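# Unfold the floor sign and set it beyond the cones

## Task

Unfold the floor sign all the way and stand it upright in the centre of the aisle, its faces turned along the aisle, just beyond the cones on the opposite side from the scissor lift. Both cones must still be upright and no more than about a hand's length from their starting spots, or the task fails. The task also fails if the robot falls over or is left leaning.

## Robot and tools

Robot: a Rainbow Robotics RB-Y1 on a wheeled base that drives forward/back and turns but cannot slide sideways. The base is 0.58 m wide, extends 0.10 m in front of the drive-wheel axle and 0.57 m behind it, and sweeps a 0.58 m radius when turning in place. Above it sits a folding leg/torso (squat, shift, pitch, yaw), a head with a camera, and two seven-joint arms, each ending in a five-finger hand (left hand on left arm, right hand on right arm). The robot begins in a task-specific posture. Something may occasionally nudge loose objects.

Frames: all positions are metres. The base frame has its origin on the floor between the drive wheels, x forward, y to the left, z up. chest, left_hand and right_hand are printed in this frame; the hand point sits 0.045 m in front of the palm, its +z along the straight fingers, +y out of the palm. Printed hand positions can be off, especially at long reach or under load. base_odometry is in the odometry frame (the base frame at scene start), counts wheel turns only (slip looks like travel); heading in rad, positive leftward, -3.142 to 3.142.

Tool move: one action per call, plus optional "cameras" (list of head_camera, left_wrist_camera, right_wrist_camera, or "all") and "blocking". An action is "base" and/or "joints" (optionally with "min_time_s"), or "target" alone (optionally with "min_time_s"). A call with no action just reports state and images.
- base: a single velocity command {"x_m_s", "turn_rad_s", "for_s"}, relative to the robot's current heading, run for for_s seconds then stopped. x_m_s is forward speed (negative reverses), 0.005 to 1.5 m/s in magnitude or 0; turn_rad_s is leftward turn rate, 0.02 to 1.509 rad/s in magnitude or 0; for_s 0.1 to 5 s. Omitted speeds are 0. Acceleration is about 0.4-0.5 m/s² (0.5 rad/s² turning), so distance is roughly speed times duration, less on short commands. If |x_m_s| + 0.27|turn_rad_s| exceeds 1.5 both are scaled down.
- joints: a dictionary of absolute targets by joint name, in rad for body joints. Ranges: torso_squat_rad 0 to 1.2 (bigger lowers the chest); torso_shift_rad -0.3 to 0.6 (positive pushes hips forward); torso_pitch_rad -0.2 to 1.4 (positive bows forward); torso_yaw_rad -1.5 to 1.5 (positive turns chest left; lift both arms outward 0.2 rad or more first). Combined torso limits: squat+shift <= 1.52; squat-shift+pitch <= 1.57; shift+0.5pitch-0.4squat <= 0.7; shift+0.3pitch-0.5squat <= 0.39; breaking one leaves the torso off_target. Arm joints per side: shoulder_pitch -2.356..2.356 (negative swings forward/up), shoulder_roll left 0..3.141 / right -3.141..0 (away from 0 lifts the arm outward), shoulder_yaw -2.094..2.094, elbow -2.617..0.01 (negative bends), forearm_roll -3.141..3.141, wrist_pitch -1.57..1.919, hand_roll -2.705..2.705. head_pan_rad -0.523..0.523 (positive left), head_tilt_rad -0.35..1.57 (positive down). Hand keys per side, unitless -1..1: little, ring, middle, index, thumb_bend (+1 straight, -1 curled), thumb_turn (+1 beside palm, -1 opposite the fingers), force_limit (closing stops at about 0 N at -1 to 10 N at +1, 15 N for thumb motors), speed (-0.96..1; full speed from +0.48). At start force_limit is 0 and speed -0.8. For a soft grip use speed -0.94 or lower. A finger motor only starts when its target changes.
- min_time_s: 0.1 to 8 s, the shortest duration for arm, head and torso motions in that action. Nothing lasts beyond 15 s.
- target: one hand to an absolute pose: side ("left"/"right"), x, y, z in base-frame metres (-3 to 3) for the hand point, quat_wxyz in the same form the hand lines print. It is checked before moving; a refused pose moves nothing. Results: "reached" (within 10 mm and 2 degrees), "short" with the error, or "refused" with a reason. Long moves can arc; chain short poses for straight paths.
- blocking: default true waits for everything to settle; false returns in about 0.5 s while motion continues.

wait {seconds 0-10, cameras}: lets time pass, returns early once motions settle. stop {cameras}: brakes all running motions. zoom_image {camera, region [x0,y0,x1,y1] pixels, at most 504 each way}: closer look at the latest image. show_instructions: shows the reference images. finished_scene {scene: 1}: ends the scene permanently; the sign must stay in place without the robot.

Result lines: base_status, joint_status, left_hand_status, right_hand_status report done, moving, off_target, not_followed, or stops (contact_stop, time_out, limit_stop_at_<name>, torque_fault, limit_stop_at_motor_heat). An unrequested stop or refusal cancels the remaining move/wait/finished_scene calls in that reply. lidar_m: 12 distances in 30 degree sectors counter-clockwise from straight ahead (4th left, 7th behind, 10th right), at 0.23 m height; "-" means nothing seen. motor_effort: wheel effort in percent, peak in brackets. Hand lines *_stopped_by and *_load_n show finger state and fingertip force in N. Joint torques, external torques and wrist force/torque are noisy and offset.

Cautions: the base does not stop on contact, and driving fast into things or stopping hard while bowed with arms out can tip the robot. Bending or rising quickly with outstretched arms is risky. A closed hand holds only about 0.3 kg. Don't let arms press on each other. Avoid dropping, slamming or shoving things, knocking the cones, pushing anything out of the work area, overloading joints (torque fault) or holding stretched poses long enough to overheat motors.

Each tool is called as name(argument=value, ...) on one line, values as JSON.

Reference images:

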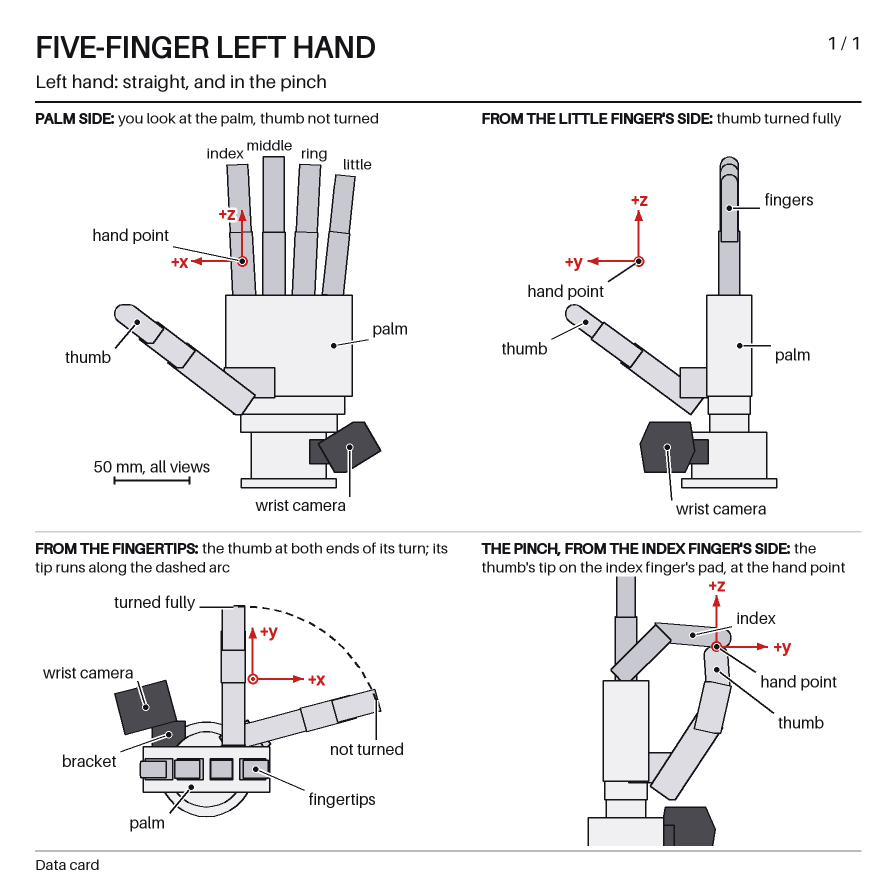

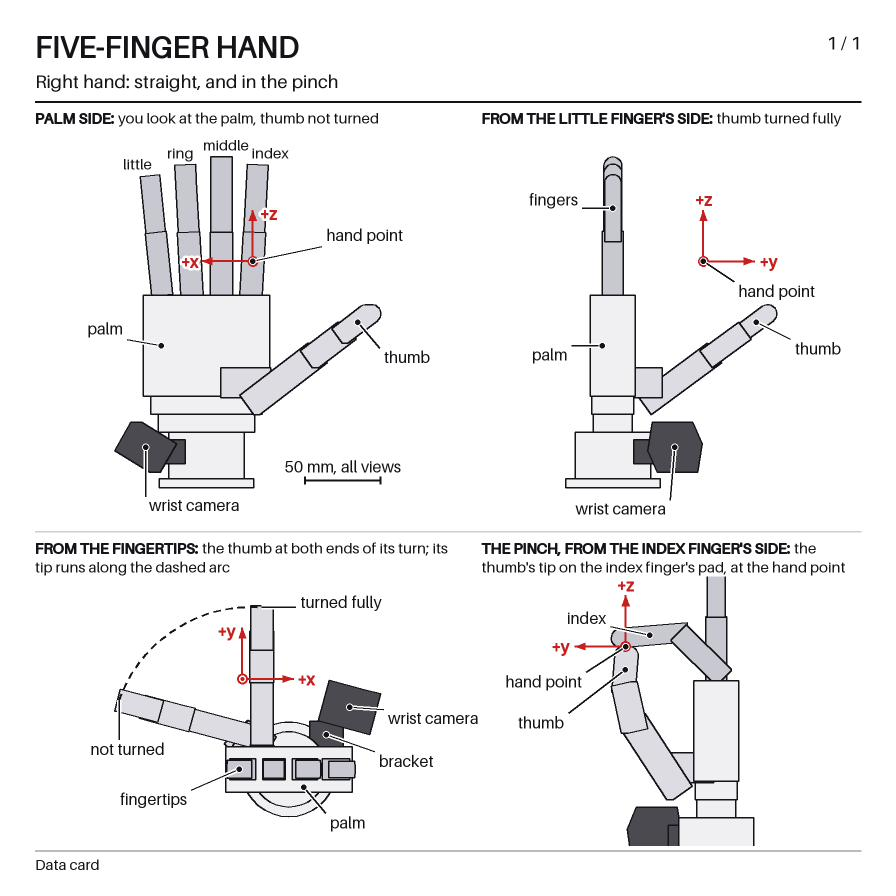

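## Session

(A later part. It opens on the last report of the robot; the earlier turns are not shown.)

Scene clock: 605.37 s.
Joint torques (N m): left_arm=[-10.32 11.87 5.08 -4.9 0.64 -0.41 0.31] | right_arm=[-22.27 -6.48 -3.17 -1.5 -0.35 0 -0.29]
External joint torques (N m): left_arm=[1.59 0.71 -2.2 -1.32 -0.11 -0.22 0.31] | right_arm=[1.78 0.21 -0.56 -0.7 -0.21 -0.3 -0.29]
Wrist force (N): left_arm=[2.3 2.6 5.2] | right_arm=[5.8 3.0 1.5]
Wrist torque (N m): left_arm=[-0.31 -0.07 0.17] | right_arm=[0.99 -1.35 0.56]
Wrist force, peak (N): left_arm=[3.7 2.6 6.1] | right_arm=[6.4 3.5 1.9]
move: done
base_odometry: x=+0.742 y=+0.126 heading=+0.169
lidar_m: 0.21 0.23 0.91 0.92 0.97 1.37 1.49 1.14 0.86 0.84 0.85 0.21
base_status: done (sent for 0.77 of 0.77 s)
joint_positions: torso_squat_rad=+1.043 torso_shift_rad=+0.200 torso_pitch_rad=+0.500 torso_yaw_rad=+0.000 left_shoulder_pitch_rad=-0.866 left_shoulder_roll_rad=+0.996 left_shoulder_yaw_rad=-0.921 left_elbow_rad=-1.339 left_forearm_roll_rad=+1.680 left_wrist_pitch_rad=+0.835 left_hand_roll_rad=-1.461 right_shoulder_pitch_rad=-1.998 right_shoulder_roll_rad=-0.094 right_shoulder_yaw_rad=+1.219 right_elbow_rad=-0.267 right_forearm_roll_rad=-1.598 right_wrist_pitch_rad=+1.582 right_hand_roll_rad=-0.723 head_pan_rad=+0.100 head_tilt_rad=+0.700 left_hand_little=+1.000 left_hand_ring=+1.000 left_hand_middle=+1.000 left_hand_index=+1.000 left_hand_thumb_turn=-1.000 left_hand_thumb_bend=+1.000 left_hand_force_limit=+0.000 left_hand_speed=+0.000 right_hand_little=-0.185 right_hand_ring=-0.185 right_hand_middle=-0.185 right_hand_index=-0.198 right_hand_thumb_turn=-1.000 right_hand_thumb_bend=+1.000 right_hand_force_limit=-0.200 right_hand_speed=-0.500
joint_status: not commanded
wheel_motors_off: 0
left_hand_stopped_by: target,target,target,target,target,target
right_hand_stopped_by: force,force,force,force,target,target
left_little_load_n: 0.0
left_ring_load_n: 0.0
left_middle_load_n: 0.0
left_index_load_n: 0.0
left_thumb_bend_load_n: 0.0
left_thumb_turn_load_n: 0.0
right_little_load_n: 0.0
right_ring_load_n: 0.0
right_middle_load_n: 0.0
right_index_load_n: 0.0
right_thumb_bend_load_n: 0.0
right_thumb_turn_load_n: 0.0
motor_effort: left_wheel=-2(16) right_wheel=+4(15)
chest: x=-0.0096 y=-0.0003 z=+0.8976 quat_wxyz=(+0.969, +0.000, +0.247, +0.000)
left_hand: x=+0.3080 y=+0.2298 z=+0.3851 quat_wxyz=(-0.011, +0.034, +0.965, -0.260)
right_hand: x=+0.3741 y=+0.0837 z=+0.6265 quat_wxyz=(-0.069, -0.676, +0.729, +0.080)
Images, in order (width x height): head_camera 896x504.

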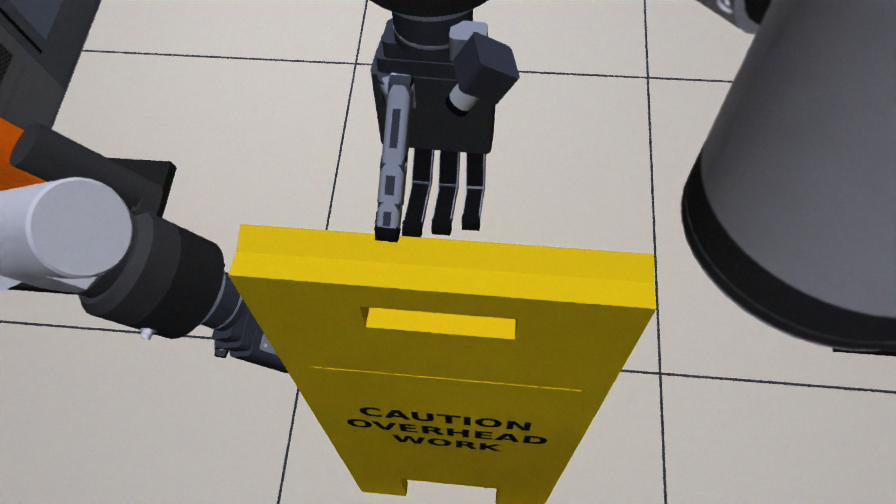

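move(target={"side": "left", "x": 0.294, "y": 0.2303, "z": 0.385, "quat_wxyz": [-0.009, 0.034, 0.965, -0.258]}, min_time_s=1.5)

move(base={"x_m_s": 0.02, "for_s": 0.75}, cameras=["head_camera", "right_wrist_camera"])

Scene clock: 607.37 s.
Joint torques (N m): left_arm=[-8.43 12.18 3.87 -5.36 0.42 -0.03 0.54] | right_arm=[-22.23 -6.62 -3.54 -1.29 -0.06 0.12 -0.27]
External joint torques (N m): left_arm=[2.8 1.01 -3.39 -1.66 -0.3 0.19 0.55] | right_arm=[1.81 0.07 -0.94 -0.49 0.07 -0.18 -0.27]
Wrist force (N): left_arm=[0.0 2.9 5.4] | right_arm=[6.2 3.6 1.3]
Wrist torque (N m): left_arm=[-0.23 0.01 0.05] | right_arm=[1.12 -1.47 0.63]
Wrist force, peak (N): left_arm=[2.2 4.1 5.6] | right_arm=[6.8 3.3 0.9]
move: done
base_odometry: x=+0.742 y=+0.126 heading=+0.169
lidar_m: 0.21 0.21 0.91 0.91 0.97 1.39 1.49 1.14 0.85 0.83 0.85 0.22
base_status: not commanded
joint_positions: torso_squat_rad=+1.043 torso_shift_rad=+0.200 torso_pitch_rad=+0.500 torso_yaw_rad=+0.000 left_shoulder_pitch_rad=-0.831 left_shoulder_roll_rad=+1.025 left_shoulder_yaw_rad=-0.928 left_elbow_rad=-1.405 left_forearm_roll_rad=+1.661 left_wrist_pitch_rad=+0.803 left_hand_roll_rad=-1.429 right_shoulder_pitch_rad=-1.998 right_shoulder_roll_rad=-0.094 right_shoulder_yaw_rad=+1.219 right_elbow_rad=-0.267 right_forearm_roll_rad=-1.598 right_wrist_pitch_rad=+1.582 right_hand_roll_rad=-0.723 head_pan_rad=+0.100 head_tilt_rad=+0.700 left_hand_little=+1.000 left_hand_ring=+1.000 left_hand_middle=+1.000 left_hand_index=+1.000 left_hand_thumb_turn=-1.000 left_hand_thumb_bend=+1.000 left_hand_force_limit=+0.000 left_hand_speed=+0.000 right_hand_little=-0.185 right_hand_ring=-0.185 right_hand_middle=-0.185 right_hand_index=-0.198 right_hand_thumb_turn=-1.000 right_hand_thumb_bend=+1.000 right_hand_force_limit=-0.200 right_hand_speed=-0.500
joint_status: all done
wheel_motors_off: 0
left_hand_stopped_by: target,target,target,target,target,target
right_hand_stopped_by: force,force,force,force,target,target
left_little_load_n: 0.0
left_ring_load_n: 0.0
left_middle_load_n: 0.0
left_index_load_n: 0.0
left_thumb_bend_load_n: 0.0
left_thumb_turn_load_n: 0.0
right_little_load_n: 0.0
right_ring_load_n: 0.0
right_middle_load_n: 0.5
right_index_load_n: 0.0
right_thumb_bend_load_n: 0.0
right_thumb_turn_load_n: 0.0
motor_effort: left_wheel=+3(5) right_wheel=+4(4)
chest: x=-0.0096 y=-0.0003 z=+0.8976 quat_wxyz=(+0.969, +0.000, +0.247, +0.000)
left_hand: x=+0.2944 y=+0.2296 z=+0.3853 quat_wxyz=(-0.011, +0.034, +0.965, -0.260)
left_hand_status: reached (checked arc that bows 3 mm and turns the hand up to 0 deg, planned for 1.5 s): 1 mm and 0.3 deg off.
right_hand: x=+0.3741 y=+0.0837 z=+0.6265 quat_wxyz=(-0.069, -0.676, +0.729, +0.080)
pictures: none

Scene clock: 608.70 s.
Joint torques (N m): left_arm=[-8.55 11.86 4.79 -5.03 0.45 -0.34 0.38] | right_arm=[-21.96 -6.58 -3.24 -1.42 -0.2 0.01 -0.29]
External joint torques (N m): left_arm=[2.68 0.68 -2.47 -1.33 -0.27 -0.12 0.39] | right_arm=[2.08 0.11 -0.64 -0.62 -0.07 -0.29 -0.28]
Wrist force (N): left_arm=[2.1 3.4 4.6] | right_arm=[5.6 3.6 1.4]
Wrist torque (N m): left_arm=[-0.23 -0.08 0.08] | right_arm=[1.11 -1.33 0.59]
Wrist force, peak (N): left_arm=[2.1 3.3 5.7] | right_arm=[6.6 4.1 1.5]
move: done
base_odometry: x=+0.757 y=+0.129 heading=+0.169
lidar_m: 0.19 0.20 0.91 0.91 0.97 1.38 1.51 1.14 0.86 0.83 0.84 0.20
base_status: done (sent for 0.77 of 0.77 s)
joint_positions: torso_squat_rad=+1.043 torso_shift_rad=+0.200 torso_pitch_rad=+0.500 torso_yaw_rad=+0.000 left_shoulder_pitch_rad=-0.831 left_shoulder_roll_rad=+1.025 left_shoulder_yaw_rad=-0.928 left_elbow_rad=-1.405 left_forearm_roll_rad=+1.660 left_wrist_pitch_rad=+0.803 left_hand_roll_rad=-1.429 right_shoulder_pitch_rad=-1.998 right_shoulder_roll_rad=-0.094 right_shoulder_yaw_rad=+1.219 right_elbow_rad=-0.267 right_forearm_roll_rad=-1.598 right_wrist_pitch_rad=+1.582 right_hand_roll_rad=-0.723 head_pan_rad=+0.100 head_tilt_rad=+0.700 left_hand_little=+1.000 left_hand_ring=+1.000 left_hand_middle=+1.000 left_hand_index=+1.000 left_hand_thumb_turn=-1.000 left_hand_thumb_bend=+1.000 left_hand_force_limit=+0.000 left_hand_speed=+0.000 right_hand_little=-0.185 right_hand_ring=-0.185 right_hand_middle=-0.185 right_hand_index=-0.198 right_hand_thumb_turn=-1.000 right_hand_thumb_bend=+1.000 right_hand_force_limit=-0.200 right_hand_speed=-0.500
joint_status: not commanded
wheel_motors_off: 0
left_hand_stopped_by: target,target,target,target,target,target
right_hand_stopped_by: force,force,force,force,target,target
left_little_load_n: 0.0
left_ring_load_n: 0.0
left_middle_load_n: 0.0
left_index_load_n: 0.0
left_thumb_bend_load_n: 0.0
left_thumb_turn_load_n: 0.0
right_little_load_n: 0.0
right_ring_load_n: 0.0
right_middle_load_n: 0.0
right_index_load_n: 0.0
right_thumb_bend_load_n: 0.0
right_thumb_turn_load_n: 0.0
motor_effort: left_wheel=-1(16) right_wheel=+7(17)
chest: x=-0.0096 y=-0.0003 z=+0.8976 quat_wxyz=(+0.969, +0.000, +0.247, +0.000)
left_hand: x=+0.2942 y=+0.2297 z=+0.3852 quat_wxyz=(-0.011, +0.034, +0.965, -0.260)
right_hand: x=+0.3741 y=+0.0837 z=+0.6265 quat_wxyz=(-0.069, -0.676, +0.729, +0.080)
Images, in order (width x height): head_camera 896x504, right_wrist_camera 504x504.

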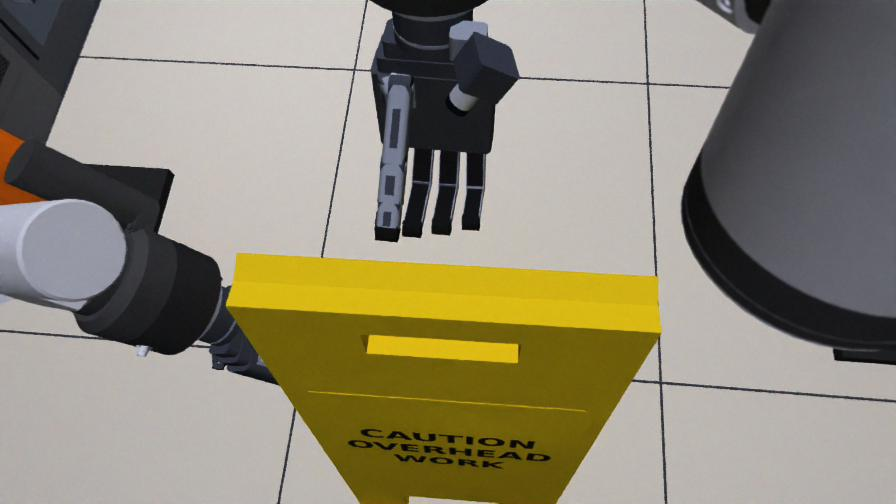

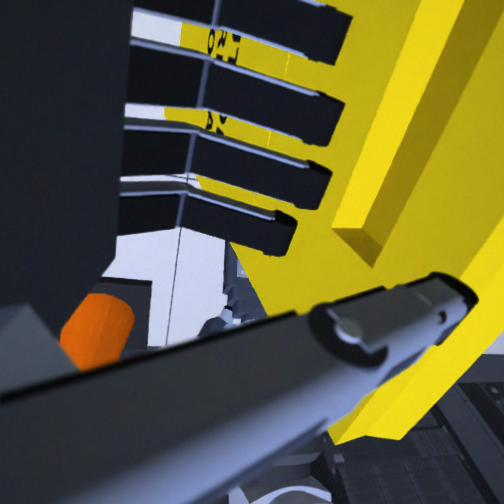

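move(target={"side": "right", "x": 0.376, "y": 0.0837, "z": 0.66, "quat_wxyz": [-0.069, -0.676, 0.729, 0.080]}, min_time_s=2, cameras=["head_camera"])

Scene clock: 611.23 s.
Joint torques (N m): left_arm=[-8.71 12.12 5.17 -5.1 0.61 -0.24 0.35] | right_arm=[-23.54 -8.15 -3.79 -1.69 -0.47 0.16 -0.29]
External joint torques (N m): left_arm=[2.52 0.95 -2.09 -1.41 -0.1 -0.02 0.36] | right_arm=[0.72 -0.9 -0.96 -0.93 -0.33 -0.15 -0.29]
Wrist force (N): left_arm=[1.5 3.7 4.9] | right_arm=[5.8 3.8 1.7]
Wrist torque (N m): left_arm=[-0.17 0.02 0.05] | right_arm=[1.12 -1.39 0.46]
Wrist force, peak (N): left_arm=[2.7 3.7 5.1] | right_arm=[6.8 3.4 1.1]
move: done
base_odometry: x=+0.757 y=+0.129 heading=+0.169
lidar_m: 0.20 0.21 0.91 0.91 0.97 1.37 1.51 1.15 0.86 0.83 0.84 0.20
base_status: not commanded
joint_positions: torso_squat_rad=+1.043 torso_shift_rad=+0.200 torso_pitch_rad=+0.500 torso_yaw_rad=+0.000 left_shoulder_pitch_rad=-0.831 left_shoulder_roll_rad=+1.025 left_shoulder_yaw_rad=-0.928 left_elbow_rad=-1.405 left_forearm_roll_rad=+1.660 left_wrist_pitch_rad=+0.803 left_hand_roll_rad=-1.429 right_shoulder_pitch_rad=-2.055 right_shoulder_roll_rad=-0.123 right_shoulder_yaw_rad=+1.204 right_elbow_rad=-0.292 right_forearm_roll_rad=-1.614 right_wrist_pitch_rad=+1.649 right_hand_roll_rad=-0.742 head_pan_rad=+0.100 head_tilt_rad=+0.700 left_hand_little=+1.000 left_hand_ring=+1.000 left_hand_middle=+1.000 left_hand_index=+1.000 left_hand_thumb_turn=-1.000 left_hand_thumb_bend=+1.000 left_hand_force_limit=+0.000 left_hand_speed=+0.000 right_hand_little=-0.185 right_hand_ring=-0.185 right_hand_middle=-0.185 right_hand_index=-0.198 right_hand_thumb_turn=-1.000 right_hand_thumb_bend=+1.000 right_hand_force_limit=-0.200 right_hand_speed=-0.500
joint_status: all done
wheel_motors_off: 0
left_hand_stopped_by: target,target,target,target,target,target
right_hand_stopped_by: force,force,force,force,target,target
left_little_load_n: 0.0
left_ring_load_n: 0.0
left_middle_load_n: 0.0
left_index_load_n: 0.0
left_thumb_bend_load_n: 0.0
left_thumb_turn_load_n: 0.0
right_little_load_n: 0.0
right_ring_load_n: 0.0
right_middle_load_n: 0.0
right_index_load_n: 0.0
right_thumb_bend_load_n: -0.5
right_thumb_turn_load_n: 0.0
motor_effort: left_wheel=-1(5) right_wheel=+7(8)
chest: x=-0.0096 y=-0.0003 z=+0.8976 quat_wxyz=(+0.969, +0.000, +0.247, +0.000)
left_hand: x=+0.2942 y=+0.2297 z=+0.3852 quat_wxyz=(-0.011, +0.034, +0.965, -0.260)
right_hand: x=+0.3762 y=+0.0838 z=+0.6598 quat_wxyz=(-0.072, -0.677, +0.728, +0.081)
right_hand_status: reached (checked arc that bows 1 mm and turns the hand up to 0 deg, planned for 2.0 s): 0 mm and 0.4 deg off.
Images, in order (width x height): head_camera 896x504.

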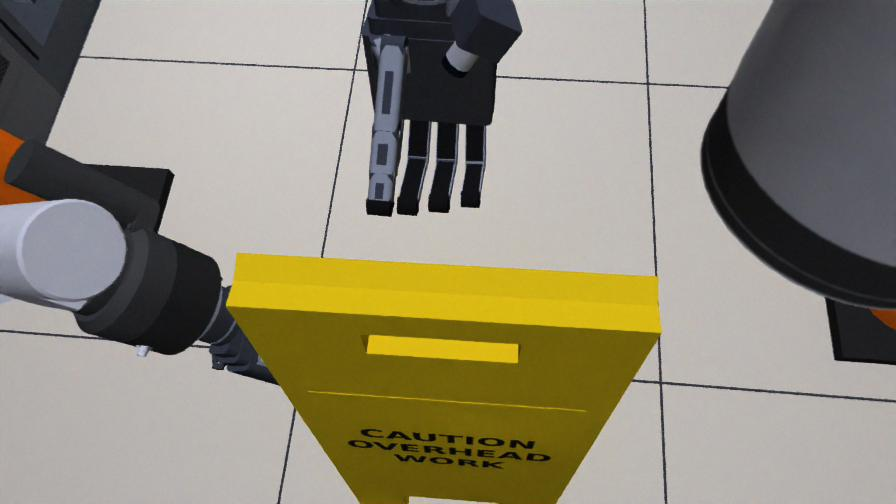

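move(target={"side": "right", "x": 0.37, "y": 0.05, "z": 0.76, "quat_wxyz": [-0.069, -0.676, 0.729, 0.080]}, min_time_s=2)

move(target={"side": "right", "x": 0.35, "y": -0.08, "z": 0.84, "quat_wxyz": [-0.069, -0.676, 0.729, 0.080]}, min_time_s=2, cameras=["head_camera"])

Scene clock: 613.73 s.
Joint torques (N m): left_arm=[-9.1 11.68 4.61 -4.96 0.67 -0.17 0.46] | right_arm=[-23.15 -8.39 -7.58 -1.34 -0.53 0.2 -0.14]
External joint torques (N m): left_arm=[2.13 0.5 -2.64 -1.27 -0.05 0.05 0.46] | right_arm=[1.17 -0.68 -1.03 -0.64 -0.32 -0.04 -0.14]
Wrist force (N): left_arm=[1.8 3.5 4.5] | right_arm=[5.6 3.5 0.7]
Wrist torque (N m): left_arm=[-0.20 -0.11 0.09] | right_arm=[1.13 -1.32 0.45]
Wrist force, peak (N): left_arm=[2.4 4.0 5.5] | right_arm=[6.6 3.6 1.7]
move: done
base_odometry: x=+0.757 y=+0.129 heading=+0.169
lidar_m: 0.19 0.21 0.91 0.91 0.97 1.37 1.50 1.14 0.86 0.84 0.84 0.20
base_status: not commanded
joint_positions: torso_squat_rad=+1.043 torso_shift_rad=+0.200 torso_pitch_rad=+0.500 torso_yaw_rad=+0.000 left_shoulder_pitch_rad=-0.831 left_shoulder_roll_rad=+1.025 left_shoulder_yaw_rad=-0.928 left_elbow_rad=-1.405 left_forearm_roll_rad=+1.660 left_wrist_pitch_rad=+0.803 left_hand_roll_rad=-1.429 right_shoulder_pitch_rad=-2.116 right_shoulder_roll_rad=-0.442 right_shoulder_yaw_rad=+1.127 right_elbow_rad=-0.787 right_forearm_roll_rad=-1.690 right_wrist_pitch_rad=+1.831 right_hand_roll_rad=-0.984 head_pan_rad=+0.100 head_tilt_rad=+0.700 left_hand_little=+1.000 left_hand_ring=+1.000 left_hand_middle=+1.000 left_hand_index=+1.000 left_hand_thumb_turn=-1.000 left_hand_thumb_bend=+1.000 left_hand_force_limit=+0.000 left_hand_speed=+0.000 right_hand_little=-0.185 right_hand_ring=-0.185 right_hand_middle=-0.185 right_hand_index=-0.198 right_hand_thumb_turn=-1.000 right_hand_thumb_bend=+1.000 right_hand_force_limit=-0.200 right_hand_speed=-0.500
joint_status: all done
wheel_motors_off: 0
left_hand_stopped_by: target,target,target,target,target,target
right_hand_stopped_by: force,force,force,force,target,target
left_little_load_n: 0.0
left_ring_load_n: 0.0
left_middle_load_n: 0.0
left_index_load_n: 0.0
left_thumb_bend_load_n: 0.0
left_thumb_turn_load_n: 0.0
right_little_load_n: 0.0
right_ring_load_n: 0.0
right_middle_load_n: 0.0
right_index_load_n: 0.0
right_thumb_bend_load_n: 0.0
right_thumb_turn_load_n: 0.0
motor_effort: left_wheel=-1(5) right_wheel=+8(8)
chest: x=-0.0096 y=-0.0003 z=+0.8976 quat_wxyz=(+0.969, +0.000, +0.247, +0.000)
left_hand: x=+0.2942 y=+0.2297 z=+0.3852 quat_wxyz=(-0.011, +0.034, +0.965, -0.260)
right_hand: x=+0.3694 y=+0.0498 z=+0.7601 quat_wxyz=(-0.076, -0.677, +0.727, +0.082)
right_hand_status: reached (checked arc that bows 8 mm and turns the hand up to 3 deg, planned for 2.0 s): 1 mm and 0.8 deg off.
pictures: none

Scene clock: 616.07 s.
Joint torques (N m): left_arm=[-9.3 12.19 4.72 -4.93 0.57 -0.26 0.31] | right_arm=[-21.11 -6.97 -6.67 0.35 -0.39 0.06 -0.22]
External joint torques (N m): left_arm=[1.93 1.01 -2.54 -1.23 -0.15 -0.05 0.32] | right_arm=[0.41 -0.47 2.07 -0.69 -0.18 -0.13 -0.22]
Wrist force (N): left_arm=[1.5 3.1 4.8] | right_arm=[6.3 3.4 1.5]
Wrist torque (N m): left_arm=[-0.30 -0.01 0.06] | right_arm=[1.03 -1.46 0.51]
Wrist force, peak (N): left_arm=[1.7 3.5 5.8] | right_arm=[6.8 3.5 1.1]
move: done
base_odometry: x=+0.757 y=+0.129 heading=+0.169
lidar_m: 0.19 0.21 0.90 0.92 0.96 1.37 1.51 1.15 0.86 0.84 0.83 0.20
base_status: not commanded
joint_positions: torso_squat_rad=+1.043 torso_shift_rad=+0.200 torso_pitch_rad=+0.500 torso_yaw_rad=+0.000 left_shoulder_pitch_rad=-0.831 left_shoulder_roll_rad=+1.025 left_shoulder_yaw_rad=-0.928 left_elbow_rad=-1.405 left_forearm_roll_rad=+1.660 left_wrist_pitch_rad=+0.803 left_hand_roll_rad=-1.429 right_shoulder_pitch_rad=-2.158 right_shoulder_roll_rad=-0.960 right_shoulder_yaw_rad=+1.173 right_elbow_rad=-1.272 right_forearm_roll_rad=-1.926 right_wrist_pitch_rad=+1.910 right_hand_roll_rad=-1.036 head_pan_rad=+0.100 head_tilt_rad=+0.700 left_hand_little=+1.000 left_hand_ring=+1.000 left_hand_middle=+1.000 left_hand_index=+1.000 left_hand_thumb_turn=-1.000 left_hand_thumb_bend=+1.000 left_hand_force_limit=+0.000 left_hand_speed=+0.000 right_hand_little=-0.185 right_hand_ring=-0.185 right_hand_middle=-0.185 right_hand_index=-0.198 right_hand_thumb_turn=-1.000 right_hand_thumb_bend=+1.000 right_hand_force_limit=-0.200 right_hand_speed=-0.500
joint_status: all done
wheel_motors_off: 0
left_hand_stopped_by: target,target,target,target,target,target
right_hand_stopped_by: force,force,force,force,target,target
left_little_load_n: 0.0
left_ring_load_n: 0.0
left_middle_load_n: 0.0
left_index_load_n: 0.0
left_thumb_bend_load_n: 0.0
left_thumb_turn_load_n: 0.0
right_little_load_n: 0.5
right_ring_load_n: 0.0
right_middle_load_n: 0.5
right_index_load_n: 0.0
right_thumb_bend_load_n: 0.0
right_thumb_turn_load_n: 0.0
motor_effort: left_wheel=-2(4) right_wheel=+8(8)
chest: x=-0.0096 y=-0.0003 z=+0.8976 quat_wxyz=(+0.969, +0.000, +0.247, +0.000)
left_hand: x=+0.2942 y=+0.2297 z=+0.3852 quat_wxyz=(-0.011, +0.034, +0.965, -0.260)
right_hand: x=+0.3500 y=-0.0798 z=+0.8399 quat_wxyz=(-0.069, -0.676, +0.729, +0.080)
right_hand_status: reached (checked arc that bows 16 mm and turns the hand up to 2 deg, planned for 2.0 s): 0 mm and 0.0 deg off.
Images, in order (width x height): head_camera 896x504.

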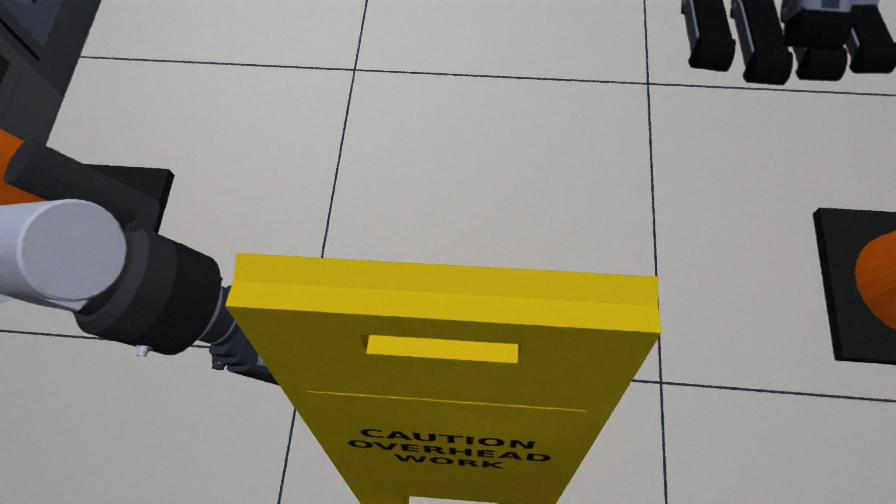

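move(joints={"right_hand_little": 1.0, "right_hand_ring": 1.0, "right_hand_middle": 1.0, "right_hand_index": 1.0, "right_hand_speed": 0.0}, blocking=false)

wait(seconds=1.5)

move(target={"side": "right", "x": 0.26, "y": -0.34, "z": 0.78, "quat_wxyz": [-0.069, -0.676, 0.729, 0.080]}, min_time_s=2.5, cameras=["head_camera"])

Scene clock: 620.70 s.
Joint torques (N m): left_arm=[-9.21 11.82 4.86 -5.18 0.51 -0.26 0.41] | right_arm=[-21.06 -7.19 -6.63 0.18 -0.36 0.29 -0.19]
External joint torques (N m): left_arm=[2.02 0.64 -2.4 -1.48 -0.21 -0.04 0.42] | right_arm=[0.48 -0.69 2.11 -0.87 -0.16 0.11 -0.19]
Wrist force (N): left_arm=[1.8 3.3 4.4] | right_arm=[6.0 2.8 0.6]
Wrist torque (N m): left_arm=[-0.24 -0.03 0.08] | right_arm=[1.02 -1.33 0.49]
Wrist force, peak (N): left_arm=[2.0 3.7 5.9] | right_arm=[6.5 3.6 2.0]
move: moving
base_odometry: x=+0.757 y=+0.129 heading=+0.169
lidar_m: 0.19 0.20 0.91 0.91 0.97 1.38 1.51 1.15 0.87 0.83 0.84 0.19
base_status: not commanded
joint_positions: torso_squat_rad=+1.043 torso_shift_rad=+0.200 torso_pitch_rad=+0.500 torso_yaw_rad=+0.000 left_shoulder_pitch_rad=-0.831 left_shoulder_roll_rad=+1.025 left_shoulder_yaw_rad=-0.928 left_elbow_rad=-1.405 left_forearm_roll_rad=+1.660 left_wrist_pitch_rad=+0.803 left_hand_roll_rad=-1.429 right_shoulder_pitch_rad=-2.158 right_shoulder_roll_rad=-0.960 right_shoulder_yaw_rad=+1.173 right_elbow_rad=-1.272 right_forearm_roll_rad=-1.926 right_wrist_pitch_rad=+1.910 right_hand_roll_rad=-1.036 head_pan_rad=+0.100 head_tilt_rad=+0.700 left_hand_little=+1.000 left_hand_ring=+1.000 left_hand_middle=+1.000 left_hand_index=+1.000 left_hand_thumb_turn=-1.000 left_hand_thumb_bend=+1.000 left_hand_force_limit=+0.000 left_hand_speed=+0.000 right_hand_little=+0.992 right_hand_ring=+0.992 right_hand_middle=+0.992 right_hand_index=+0.988 right_hand_thumb_turn=-1.000 right_hand_thumb_bend=+1.000 right_hand_force_limit=-0.200 right_hand_speed=+0.000
joint_status: right_hand_little moving; right_hand_ring moving; right_hand_middle moving; right_hand_index moving; right_hand_speed moving
wheel_motors_off: 0
left_hand_stopped_by: target,target,target,target,target,target
right_hand_stopped_by: moving,moving,moving,moving,target,target
left_little_load_n: 0.0
left_ring_load_n: 0.0
left_middle_load_n: 0.0
left_index_load_n: 0.0
left_thumb_bend_load_n: 0.0
left_thumb_turn_load_n: 0.0
right_little_load_n: 0.0
right_ring_load_n: 0.0
right_middle_load_n: 0.5
right_index_load_n: 0.5
right_thumb_bend_load_n: -0.5
right_thumb_turn_load_n: 0.0
motor_effort: left_wheel=-2(3) right_wheel=+7(8)
chest: x=-0.0096 y=-0.0003 z=+0.8976 quat_wxyz=(+0.969, +0.000, +0.247, +0.000)
left_hand: x=+0.2942 y=+0.2297 z=+0.3852 quat_wxyz=(-0.011, +0.034, +0.965, -0.260)
right_hand: x=+0.3500 y=-0.0798 z=+0.8399 quat_wxyz=(-0.069, -0.676, +0.729, +0.080)
pictures: none

Scene clock: 621.13 s.
Joint torques (N m): left_arm=[-9.59 11.7 4.36 -4.87 0.56 -0.28 0.3] | right_arm=[-20.74 -6.85 -6.31 0.24 -0.45 -0.01 -0.22]
External joint torques (N m): left_arm=[1.64 0.52 -2.9 -1.18 -0.16 -0.06 0.3] | right_arm=[0.8 -0.34 2.43 -0.81 -0.25 -0.2 -0.21]
Wrist force (N): left_arm=[1.3 3.8 5.1] | right_arm=[6.1 2.4 1.4]
Wrist torque (N m): left_arm=[-0.19 0.01 0.04] | right_arm=[0.91 -1.44 0.49]
Wrist force, peak (N): left_arm=[2.2 3.9 5.4] | right_arm=[6.3 3.1 1.0]
earlier move: done
base_odometry: x=+0.757 y=+0.129 heading=+0.169
lidar_m: 0.19 0.21 0.90 0.91 0.98 1.38 1.50 1.14 0.86 0.84 0.84 0.20
base_status: not commanded
joint_positions: torso_squat_rad=+1.043 torso_shift_rad=+0.200 torso_pitch_rad=+0.500 torso_yaw_rad=+0.000 left_shoulder_pitch_rad=-0.831 left_shoulder_roll_rad=+1.025 left_shoulder_yaw_rad=-0.928 left_elbow_rad=-1.405 left_forearm_roll_rad=+1.660 left_wrist_pitch_rad=+0.803 left_hand_roll_rad=-1.429 right_shoulder_pitch_rad=-2.158 right_shoulder_roll_rad=-0.960 right_shoulder_yaw_rad=+1.173 right_elbow_rad=-1.272 right_forearm_roll_rad=-1.926 right_wrist_pitch_rad=+1.910 right_hand_roll_rad=-1.036 head_pan_rad=+0.100 head_tilt_rad=+0.700 left_hand_little=+1.000 left_hand_ring=+1.000 left_hand_middle=+1.000 left_hand_index=+1.000 left_hand_thumb_turn=-1.000 left_hand_thumb_bend=+1.000 left_hand_force_limit=+0.000 left_hand_speed=+0.000 right_hand_little=+1.000 right_hand_ring=+1.000 right_hand_middle=+1.000 right_hand_index=+1.000 right_hand_thumb_turn=-1.000 right_hand_thumb_bend=+1.000 right_hand_force_limit=-0.200 right_hand_speed=+0.000
joint_status: all done
wheel_motors_off: 0
left_hand_stopped_by: target,target,target,target,target,target
right_hand_stopped_by: target,target,target,target,target,target
left_little_load_n: 0.0
left_ring_load_n: 0.0
left_middle_load_n: 0.0
left_index_load_n: 0.0
left_thumb_bend_load_n: 0.0
left_thumb_turn_load_n: -0.5
right_little_load_n: 0.0
right_ring_load_n: 0.0
right_middle_load_n: 0.0
right_index_load_n: 0.0
right_thumb_bend_load_n: 0.0
right_thumb_turn_load_n: 0.0
motor_effort: left_wheel=-1(3) right_wheel=+7(8)
chest: x=-0.0096 y=-0.0003 z=+0.8976 quat_wxyz=(+0.969, +0.000, +0.247, +0.000)
left_hand: x=+0.2942 y=+0.2297 z=+0.3852 quat_wxyz=(-0.011, +0.034, +0.965, -0.260)
right_hand: x=+0.3500 y=-0.0798 z=+0.8399 quat_wxyz=(-0.069, -0.676, +0.729, +0.080)
wait: 0.43 of 1.5 s (the move ended)
pictures: none

Scene clock: 623.97 s.
Joint torques (N m): left_arm=[-9.37 11.99 4.5 -4.95 0.87 -0.11 0.42] | right_arm=[-9.87 -8.42 -7.7 1.26 -0.26 0.17 -0.03]
External joint torques (N m): left_arm=[1.86 0.81 -2.76 -1.26 0.15 0.1 0.43] | right_arm=[1.08 -0.8 1.7 -0.95 -0.21 -0.17 -0.03]
Wrist force (N): left_arm=[2.0 3.7 5.3] | right_arm=[5.8 3.0 0.8]
Wrist torque (N m): left_arm=[-0.25 -0.10 0.06] | right_arm=[0.99 -1.35 0.59]
Wrist force, peak (N): left_arm=[1.6 3.7 5.9] | right_arm=[6.7 3.4 1.4]
move: done
base_odometry: x=+0.757 y=+0.129 heading=+0.169
lidar_m: 0.19 0.20 0.90 0.92 0.97 1.38 1.51 1.14 0.85 0.84 0.84 0.20
base_status: not commanded
joint_positions: torso_squat_rad=+1.043 torso_shift_rad=+0.200 torso_pitch_rad=+0.500 torso_yaw_rad=+0.000 left_shoulder_pitch_rad=-0.831 left_shoulder_roll_rad=+1.025 left_shoulder_yaw_rad=-0.928 left_elbow_rad=-1.405 left_forearm_roll_rad=+1.660 left_wrist_pitch_rad=+0.803 left_hand_roll_rad=-1.429 right_shoulder_pitch_rad=-1.835 right_shoulder_roll_rad=-1.817 right_shoulder_yaw_rad=+1.281 right_elbow_rad=-1.758 right_forearm_roll_rad=-1.956 right_wrist_pitch_rad=+1.696 right_hand_roll_rad=-0.535 head_pan_rad=+0.100 head_tilt_rad=+0.700 left_hand_little=+1.000 left_hand_ring=+1.000 left_hand_middle=+1.000 left_hand_index=+1.000 left_hand_thumb_turn=-1.000 left_hand_thumb_bend=+1.000 left_hand_force_limit=+0.000 left_hand_speed=+0.000 right_hand_little=+1.000 right_hand_ring=+1.000 right_hand_middle=+1.000 right_hand_index=+1.000 right_hand_thumb_turn=-1.000 right_hand_thumb_bend=+1.000 right_hand_force_limit=-0.200 right_hand_speed=+0.000
joint_status: all done
wheel_motors_off: 0
left_hand_stopped_by: target,target,target,target,target,target
right_hand_stopped_by: target,target,target,target,target,target
left_little_load_n: 0.0
left_ring_load_n: 0.0
left_middle_load_n: 0.0
left_index_load_n: 0.0
left_thumb_bend_load_n: -0.5
left_thumb_turn_load_n: 0.0
right_little_load_n: 0.0
right_ring_load_n: 0.0
right_middle_load_n: 0.0
right_index_load_n: 0.0
right_thumb_bend_load_n: 0.0
right_thumb_turn_load_n: 0.0
motor_effort: left_wheel=+0(5) right_wheel=+8(8)
chest: x=-0.0096 y=-0.0003 z=+0.8976 quat_wxyz=(+0.969, +0.000, +0.247, +0.000)
left_hand: x=+0.2942 y=+0.2298 z=+0.3852 quat_wxyz=(-0.011, +0.034, +0.965, -0.260)
right_hand: x=+0.2601 y=-0.3400 z=+0.7801 quat_wxyz=(-0.069, -0.676, +0.729, +0.080)
right_hand_status: reached (checked arc that bows 35 mm and turns the hand up to 5 deg, planned for 2.5 s): 0 mm and 0.0 deg off.
Images, in order (width x height): head_camera 896x504.

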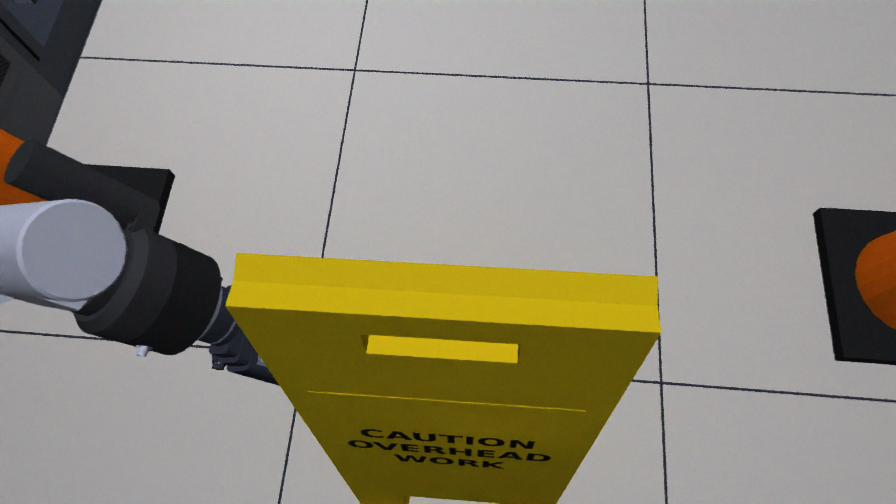

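move(target={"side": "right", "x": 0.24, "y": -0.38, "z": 0.60, "quat_wxyz": [-0.2581, 0.9649, 0.034, -0.009]}, min_time_s=3, cameras=["head_camera"])

Scene clock: 627.50 s.
Joint torques (N m): left_arm=[-9.42 11.69 3.8 -5.05 0.71 -0.14 0.58] | right_arm=[-5.68 -13.38 -5.81 0.54 -0.83 -0.09 -0.08]
External joint torques (N m): left_arm=[1.81 0.5 -3.46 -1.35 -0.01 0.08 0.58] | right_arm=[0.83 -1.03 1.54 -0.82 -0.23 -0.34 -0.08]
Wrist force (N): left_arm=[2.5 3.6 5.3] | right_arm=[5.5 7.1 0.8]
Wrist torque (N m): left_arm=[-0.24 -0.13 0.09] | right_arm=[1.30 -1.24 0.72]
Wrist force, peak (N): left_arm=[2.3 3.7 5.7] | right_arm=[7.6 7.0 0.5]
move: done
base_odometry: x=+0.757 y=+0.129 heading=+0.169
lidar_m: 0.19 0.21 0.90 0.92 0.97 1.38 1.51 1.15 0.87 0.84 0.84 0.20
base_status: not commanded
joint_positions: torso_squat_rad=+1.043 torso_shift_rad=+0.200 torso_pitch_rad=+0.500 torso_yaw_rad=+0.000 left_shoulder_pitch_rad=-0.831 left_shoulder_roll_rad=+1.025 left_shoulder_yaw_rad=-0.928 left_elbow_rad=-1.405 left_forearm_roll_rad=+1.660 left_wrist_pitch_rad=+0.803 left_hand_roll_rad=-1.429 right_shoulder_pitch_rad=-1.453 right_shoulder_roll_rad=-1.980 right_shoulder_yaw_rad=+1.644 right_elbow_rad=-1.897 right_forearm_roll_rad=-2.448 right_wrist_pitch_rad=+0.850 right_hand_roll_rad=+1.873 head_pan_rad=+0.100 head_tilt_rad=+0.700 left_hand_little=+1.000 left_hand_ring=+1.000 left_hand_middle=+1.000 left_hand_index=+1.000 left_hand_thumb_turn=-1.000 left_hand_thumb_bend=+1.000 left_hand_force_limit=+0.000 left_hand_speed=+0.000 right_hand_little=+1.000 right_hand_ring=+1.000 right_hand_middle=+1.000 right_hand_index=+1.000 right_hand_thumb_turn=-1.000 right_hand_thumb_bend=+1.000 right_hand_force_limit=-0.200 right_hand_speed=+0.000
joint_status: all done
wheel_motors_off: 0
left_hand_stopped_by: target,target,target,target,target,target
right_hand_stopped_by: target,target,target,target,target,target
left_little_load_n: 0.0
left_ring_load_n: 0.0
left_middle_load_n: 0.0
left_index_load_n: 0.0
left_thumb_bend_load_n: 0.0
left_thumb_turn_load_n: 0.0
right_little_load_n: 0.0
right_ring_load_n: 0.0
right_middle_load_n: 0.0
right_index_load_n: 0.0
right_thumb_bend_load_n: 0.0
right_thumb_turn_load_n: 0.0
motor_effort: left_wheel=+1(6) right_wheel=+8(8)
chest: x=-0.0096 y=-0.0003 z=+0.8976 quat_wxyz=(+0.969, +0.000, +0.247, +0.000)
left_hand: x=+0.2942 y=+0.2298 z=+0.3852 quat_wxyz=(-0.011, +0.034, +0.965, -0.260)
right_hand: x=+0.2402 y=-0.3799 z=+0.6001 quat_wxyz=(+0.258, -0.965, -0.034, +0.009)
right_hand_status: reached (checked arc that bows 30 mm and turns the hand up to 106 deg, planned for 3.0 s): 0 mm and 0.0 deg off.
Images, in order (width x height): head_camera 896x504.

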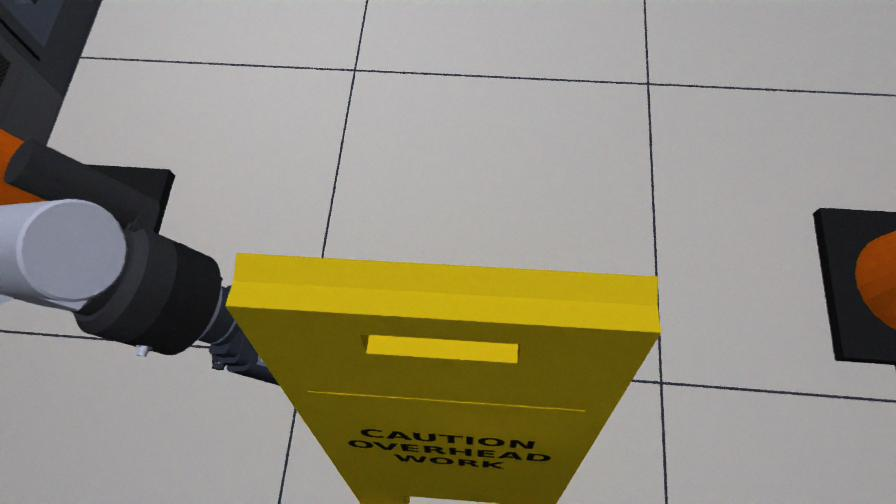

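move(target={"side": "right", "x": 0.28, "y": -0.31, "z": 0.43, "quat_wxyz": [-0.2581, 0.9649, 0.034, -0.009]}, min_time_s=3, cameras=["head_camera"])

Scene clock: 631.00 s.
Joint torques (N m): left_arm=[-9.32 11.89 4.72 -4.92 0.57 -0.19 0.52] | right_arm=[-10.29 -12.37 -3.77 0.44 -0.67 -0.01 0.02]
External joint torques (N m): left_arm=[1.91 0.7 -2.54 -1.23 -0.15 0.03 0.52] | right_arm=[1.38 1.28 2.26 0.48 -0.26 -0.3 0.02]
Wrist force (N): left_arm=[2.4 3.3 4.6] | right_arm=[6.5 7.2 0.6]
Wrist torque (N m): left_arm=[-0.28 -0.16 0.14] | right_arm=[1.37 -1.43 0.83]
Wrist force, peak (N): left_arm=[2.0 4.0 5.0] | right_arm=[6.7 7.6 0.5]
move: done
base_odometry: x=+0.757 y=+0.129 heading=+0.169
lidar_m: 0.19 0.20 0.90 0.91 0.97 1.37 1.51 1.14 0.86 0.84 0.84 0.20
base_status: not commanded
joint_positions: torso_squat_rad=+1.043 torso_shift_rad=+0.200 torso_pitch_rad=+0.500 torso_yaw_rad=+0.000 left_shoulder_pitch_rad=-0.831 left_shoulder_roll_rad=+1.025 left_shoulder_yaw_rad=-0.928 left_elbow_rad=-1.405 left_forearm_roll_rad=+1.660 left_wrist_pitch_rad=+0.803 left_hand_roll_rad=-1.429 right_shoulder_pitch_rad=-1.285 right_shoulder_roll_rad=-1.378 right_shoulder_yaw_rad=+1.700 right_elbow_rad=-1.515 right_forearm_roll_rad=-2.473 right_wrist_pitch_rad=+0.540 right_hand_roll_rad=+1.919 head_pan_rad=+0.100 head_tilt_rad=+0.700 left_hand_little=+1.000 left_hand_ring=+1.000 left_hand_middle=+1.000 left_hand_index=+1.000 left_hand_thumb_turn=-1.000 left_hand_thumb_bend=+1.000 left_hand_force_limit=+0.000 left_hand_speed=+0.000 right_hand_little=+1.000 right_hand_ring=+1.000 right_hand_middle=+1.000 right_hand_index=+1.000 right_hand_thumb_turn=-1.000 right_hand_thumb_bend=+1.000 right_hand_force_limit=-0.200 right_hand_speed=+0.000
joint_status: all done
wheel_motors_off: 0
left_hand_stopped_by: target,target,target,target,target,target
right_hand_stopped_by: target,target,target,target,target,target
left_little_load_n: 0.0
left_ring_load_n: 0.0
left_middle_load_n: 0.0
left_index_load_n: -0.5
left_thumb_bend_load_n: 0.0
left_thumb_turn_load_n: 0.0
right_little_load_n: 0.0
right_ring_load_n: 0.0
right_middle_load_n: 0.0
right_index_load_n: 0.0
right_thumb_bend_load_n: 0.0
right_thumb_turn_load_n: 0.0
motor_effort: left_wheel=-2(5) right_wheel=+8(8)
chest: x=-0.0096 y=-0.0003 z=+0.8976 quat_wxyz=(+0.969, +0.000, +0.247, +0.000)
left_hand: x=+0.2942 y=+0.2298 z=+0.3852 quat_wxyz=(-0.011, +0.034, +0.965, -0.260)
right_hand: x=+0.2802 y=-0.3098 z=+0.4302 quat_wxyz=(+0.258, -0.966, -0.034, +0.008)
right_hand_status: reached (checked arc that bows 24 mm and turns the hand up to 3 deg, planned for 3.0 s): 0 mm and 0.1 deg off.
Images, in order (width x height): head_camera 896x504.

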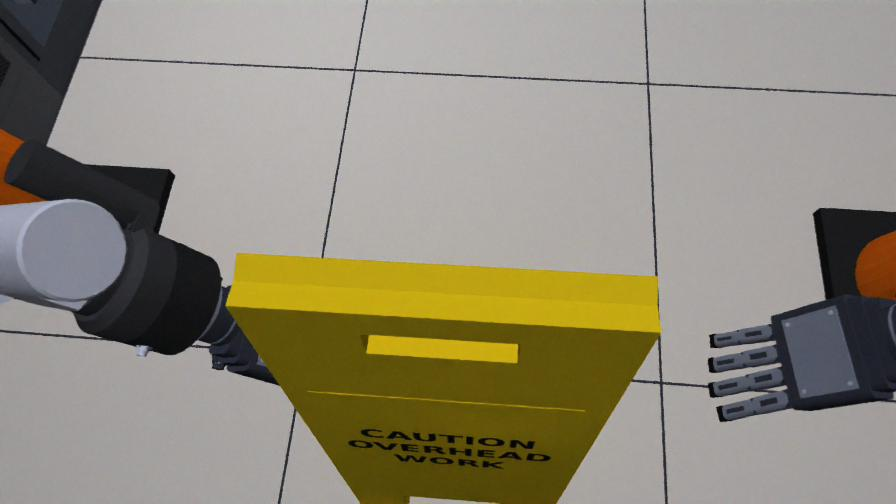

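move(target={"side": "left", "x": 0.2935, "y": 0.262, "z": 0.385, "quat_wxyz": [-0.009, 0.034, 0.965, -0.258]}, min_time_s=1.5)

move(target={"side": "left", "x": 0.2935, "y": 0.30, "z": 0.385, "quat_wxyz": [-0.009, 0.034, 0.965, -0.258]}, min_time_s=1.5, cameras=["head_camera", "left_wrist_camera"])

Scene clock: 633.37 s.
Joint torques (N m): left_arm=[-8.36 13.55 8.77 -3.13 1.24 -0.08 0.01] | right_arm=[-10.2 -12.89 -3.86 0.19 -0.7 -0.05 0.21]
External joint torques (N m): left_arm=[2.37 1.3 1.54 0.12 0.52 0.06 0.02] | right_arm=[1.47 0.76 2.17 0.23 -0.3 -0.34 0.21]
Wrist force (N): left_arm=[1.2 3.1 5.1] | right_arm=[5.9 6.9 0.8]
Wrist torque (N m): left_arm=[-0.14 0.05 -0.01] | right_arm=[1.27 -1.31 0.77]
Wrist force, peak (N): left_arm=[2.0 2.9 6.0] | right_arm=[6.8 7.2 0.4]
move: done
base_odometry: x=+0.757 y=+0.129 heading=+0.169
lidar_m: 0.19 0.21 0.90 0.91 0.97 1.37 1.50 1.15 0.86 0.84 0.84 0.20
base_status: not commanded
joint_positions: torso_squat_rad=+1.043 torso_shift_rad=+0.200 torso_pitch_rad=+0.500 torso_yaw_rad=+0.000 left_shoulder_pitch_rad=-0.796 left_shoulder_roll_rad=+1.067 left_shoulder_yaw_rad=-0.899 left_elbow_rad=-1.378 left_forearm_roll_rad=+1.718 left_wrist_pitch_rad=+0.813 left_hand_roll_rad=-1.522 right_shoulder_pitch_rad=-1.285 right_shoulder_roll_rad=-1.378 right_shoulder_yaw_rad=+1.700 right_elbow_rad=-1.515 right_forearm_roll_rad=-2.473 right_wrist_pitch_rad=+0.540 right_hand_roll_rad=+1.919 head_pan_rad=+0.100 head_tilt_rad=+0.700 left_hand_little=+1.000 left_hand_ring=+1.000 left_hand_middle=+1.000 left_hand_index=+1.000 left_hand_thumb_turn=-1.000 left_hand_thumb_bend=+1.000 left_hand_force_limit=+0.000 left_hand_speed=+0.000 right_hand_little=+1.000 right_hand_ring=+1.000 right_hand_middle=+1.000 right_hand_index=+1.000 right_hand_thumb_turn=-1.000 right_hand_thumb_bend=+1.000 right_hand_force_limit=-0.200 right_hand_speed=+0.000
joint_status: all done
wheel_motors_off: 0
left_hand_stopped_by: target,target,target,target,target,target
right_hand_stopped_by: target,target,target,target,target,target
left_little_load_n: 0.0
left_ring_load_n: 0.0
left_middle_load_n: 0.0
left_index_load_n: 0.0
left_thumb_bend_load_n: 0.0
left_thumb_turn_load_n: 0.0
right_little_load_n: 0.0
right_ring_load_n: 0.0
right_middle_load_n: 0.0
right_index_load_n: 0.0
right_thumb_bend_load_n: 0.0
right_thumb_turn_load_n: 0.0
motor_effort: left_wheel=+1(4) right_wheel=+7(8)
chest: x=-0.0096 y=-0.0003 z=+0.8976 quat_wxyz=(+0.969, +0.000, +0.247, +0.000)
left_hand: x=+0.2934 y=+0.2612 z=+0.3853 quat_wxyz=(-0.007, +0.034, +0.966, -0.254)
left_hand_status: reached (checked arc that bows 1 mm and turns the hand up to 1 deg, planned for 1.5 s): 1 mm and 0.5 deg off.
right_hand: x=+0.2802 y=-0.3098 z=+0.4302 quat_wxyz=(+0.258, -0.966, -0.034, +0.008)
pictures: none

Scene clock: 635.20 s.
Joint torques (N m): left_arm=[-7.68 15.07 8.12 -2.53 1.01 -0.09 -0.07] | right_arm=[-9.84 -12.57 -3.69 0.48 -0.69 0.12 0.11]
External joint torques (N m): left_arm=[2.61 1.46 1.02 0.09 0.25 -0.13 -0.07] | right_arm=[1.82 1.08 2.35 0.53 -0.28 -0.17 0.1]
Wrist force (N): left_arm=[1.5 1.7 5.9] | right_arm=[5.9 6.8 0.2]
Wrist torque (N m): left_arm=[-0.44 0.06 0.07] | right_arm=[1.32 -1.31 0.78]
Wrist force, peak (N): left_arm=[2.3 2.6 6.2] | right_arm=[6.4 7.7 0.0]
move: done
base_odometry: x=+0.757 y=+0.129 heading=+0.169
lidar_m: 0.19 0.21 0.90 0.92 0.97 1.37 1.51 1.14 0.87 0.83 0.84 0.20
base_status: not commanded
joint_positions: torso_squat_rad=+1.043 torso_shift_rad=+0.200 torso_pitch_rad=+0.500 torso_yaw_rad=+0.000 left_shoulder_pitch_rad=-0.761 left_shoulder_roll_rad=+1.091 left_shoulder_yaw_rad=-0.847 left_elbow_rad=-1.280 left_forearm_roll_rad=+1.827 left_wrist_pitch_rad=+0.869 left_hand_roll_rad=-1.696 right_shoulder_pitch_rad=-1.285 right_shoulder_roll_rad=-1.378 right_shoulder_yaw_rad=+1.700 right_elbow_rad=-1.515 right_forearm_roll_rad=-2.473 right_wrist_pitch_rad=+0.540 right_hand_roll_rad=+1.919 head_pan_rad=+0.100 head_tilt_rad=+0.700 left_hand_little=+1.000 left_hand_ring=+1.000 left_hand_middle=+1.000 left_hand_index=+1.000 left_hand_thumb_turn=-1.000 left_hand_thumb_bend=+1.000 left_hand_force_limit=+0.000 left_hand_speed=+0.000 right_hand_little=+1.000 right_hand_ring=+1.000 right_hand_middle=+1.000 right_hand_index=+1.000 right_hand_thumb_turn=-1.000 right_hand_thumb_bend=+1.000 right_hand_force_limit=-0.200 right_hand_speed=+0.000
joint_status: all done
wheel_motors_off: 0
left_hand_stopped_by: target,target,target,target,target,target
right_hand_stopped_by: target,target,target,target,target,target
left_little_load_n: 0.0
left_ring_load_n: 0.0
left_middle_load_n: 0.0
left_index_load_n: 0.0
left_thumb_bend_load_n: 0.0
left_thumb_turn_load_n: 0.0
right_little_load_n: 0.0
right_ring_load_n: 0.0
right_middle_load_n: 0.0
right_index_load_n: 0.0
right_thumb_bend_load_n: 0.0
right_thumb_turn_load_n: 0.0
motor_effort: left_wheel=-1(5) right_wheel=+7(8)
chest: x=-0.0096 y=-0.0003 z=+0.8976 quat_wxyz=(+0.969, +0.000, +0.247, +0.000)
left_hand: x=+0.2934 y=+0.2996 z=+0.3851 quat_wxyz=(-0.008, +0.034, +0.966, -0.258)
left_hand_status: reached (checked arc that bows 2 mm and turns the hand up to 1 deg, planned for 1.5 s): 0 mm and 0.1 deg off.
right_hand: x=+0.2802 y=-0.3098 z=+0.4302 quat_wxyz=(+0.258, -0.966, -0.034, +0.008)
Images, in order (width x height): head_camera 896x504, left_wrist_camera 504x504.

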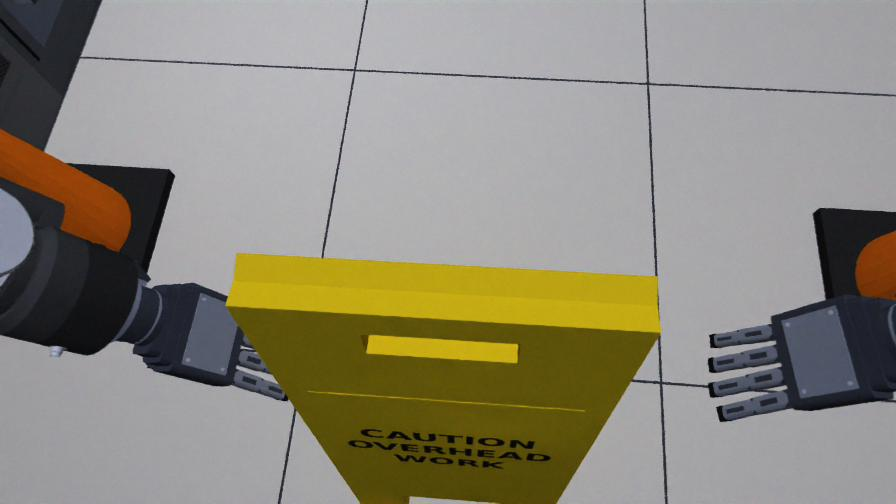

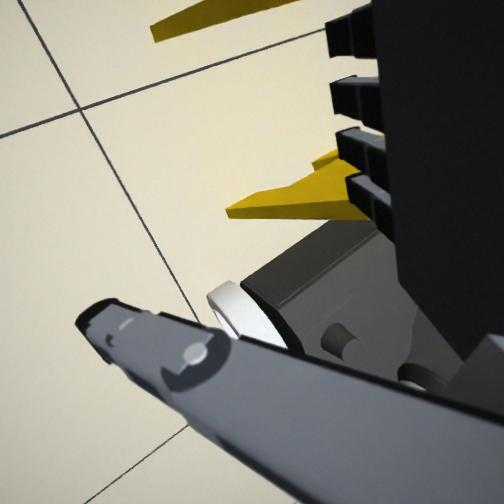

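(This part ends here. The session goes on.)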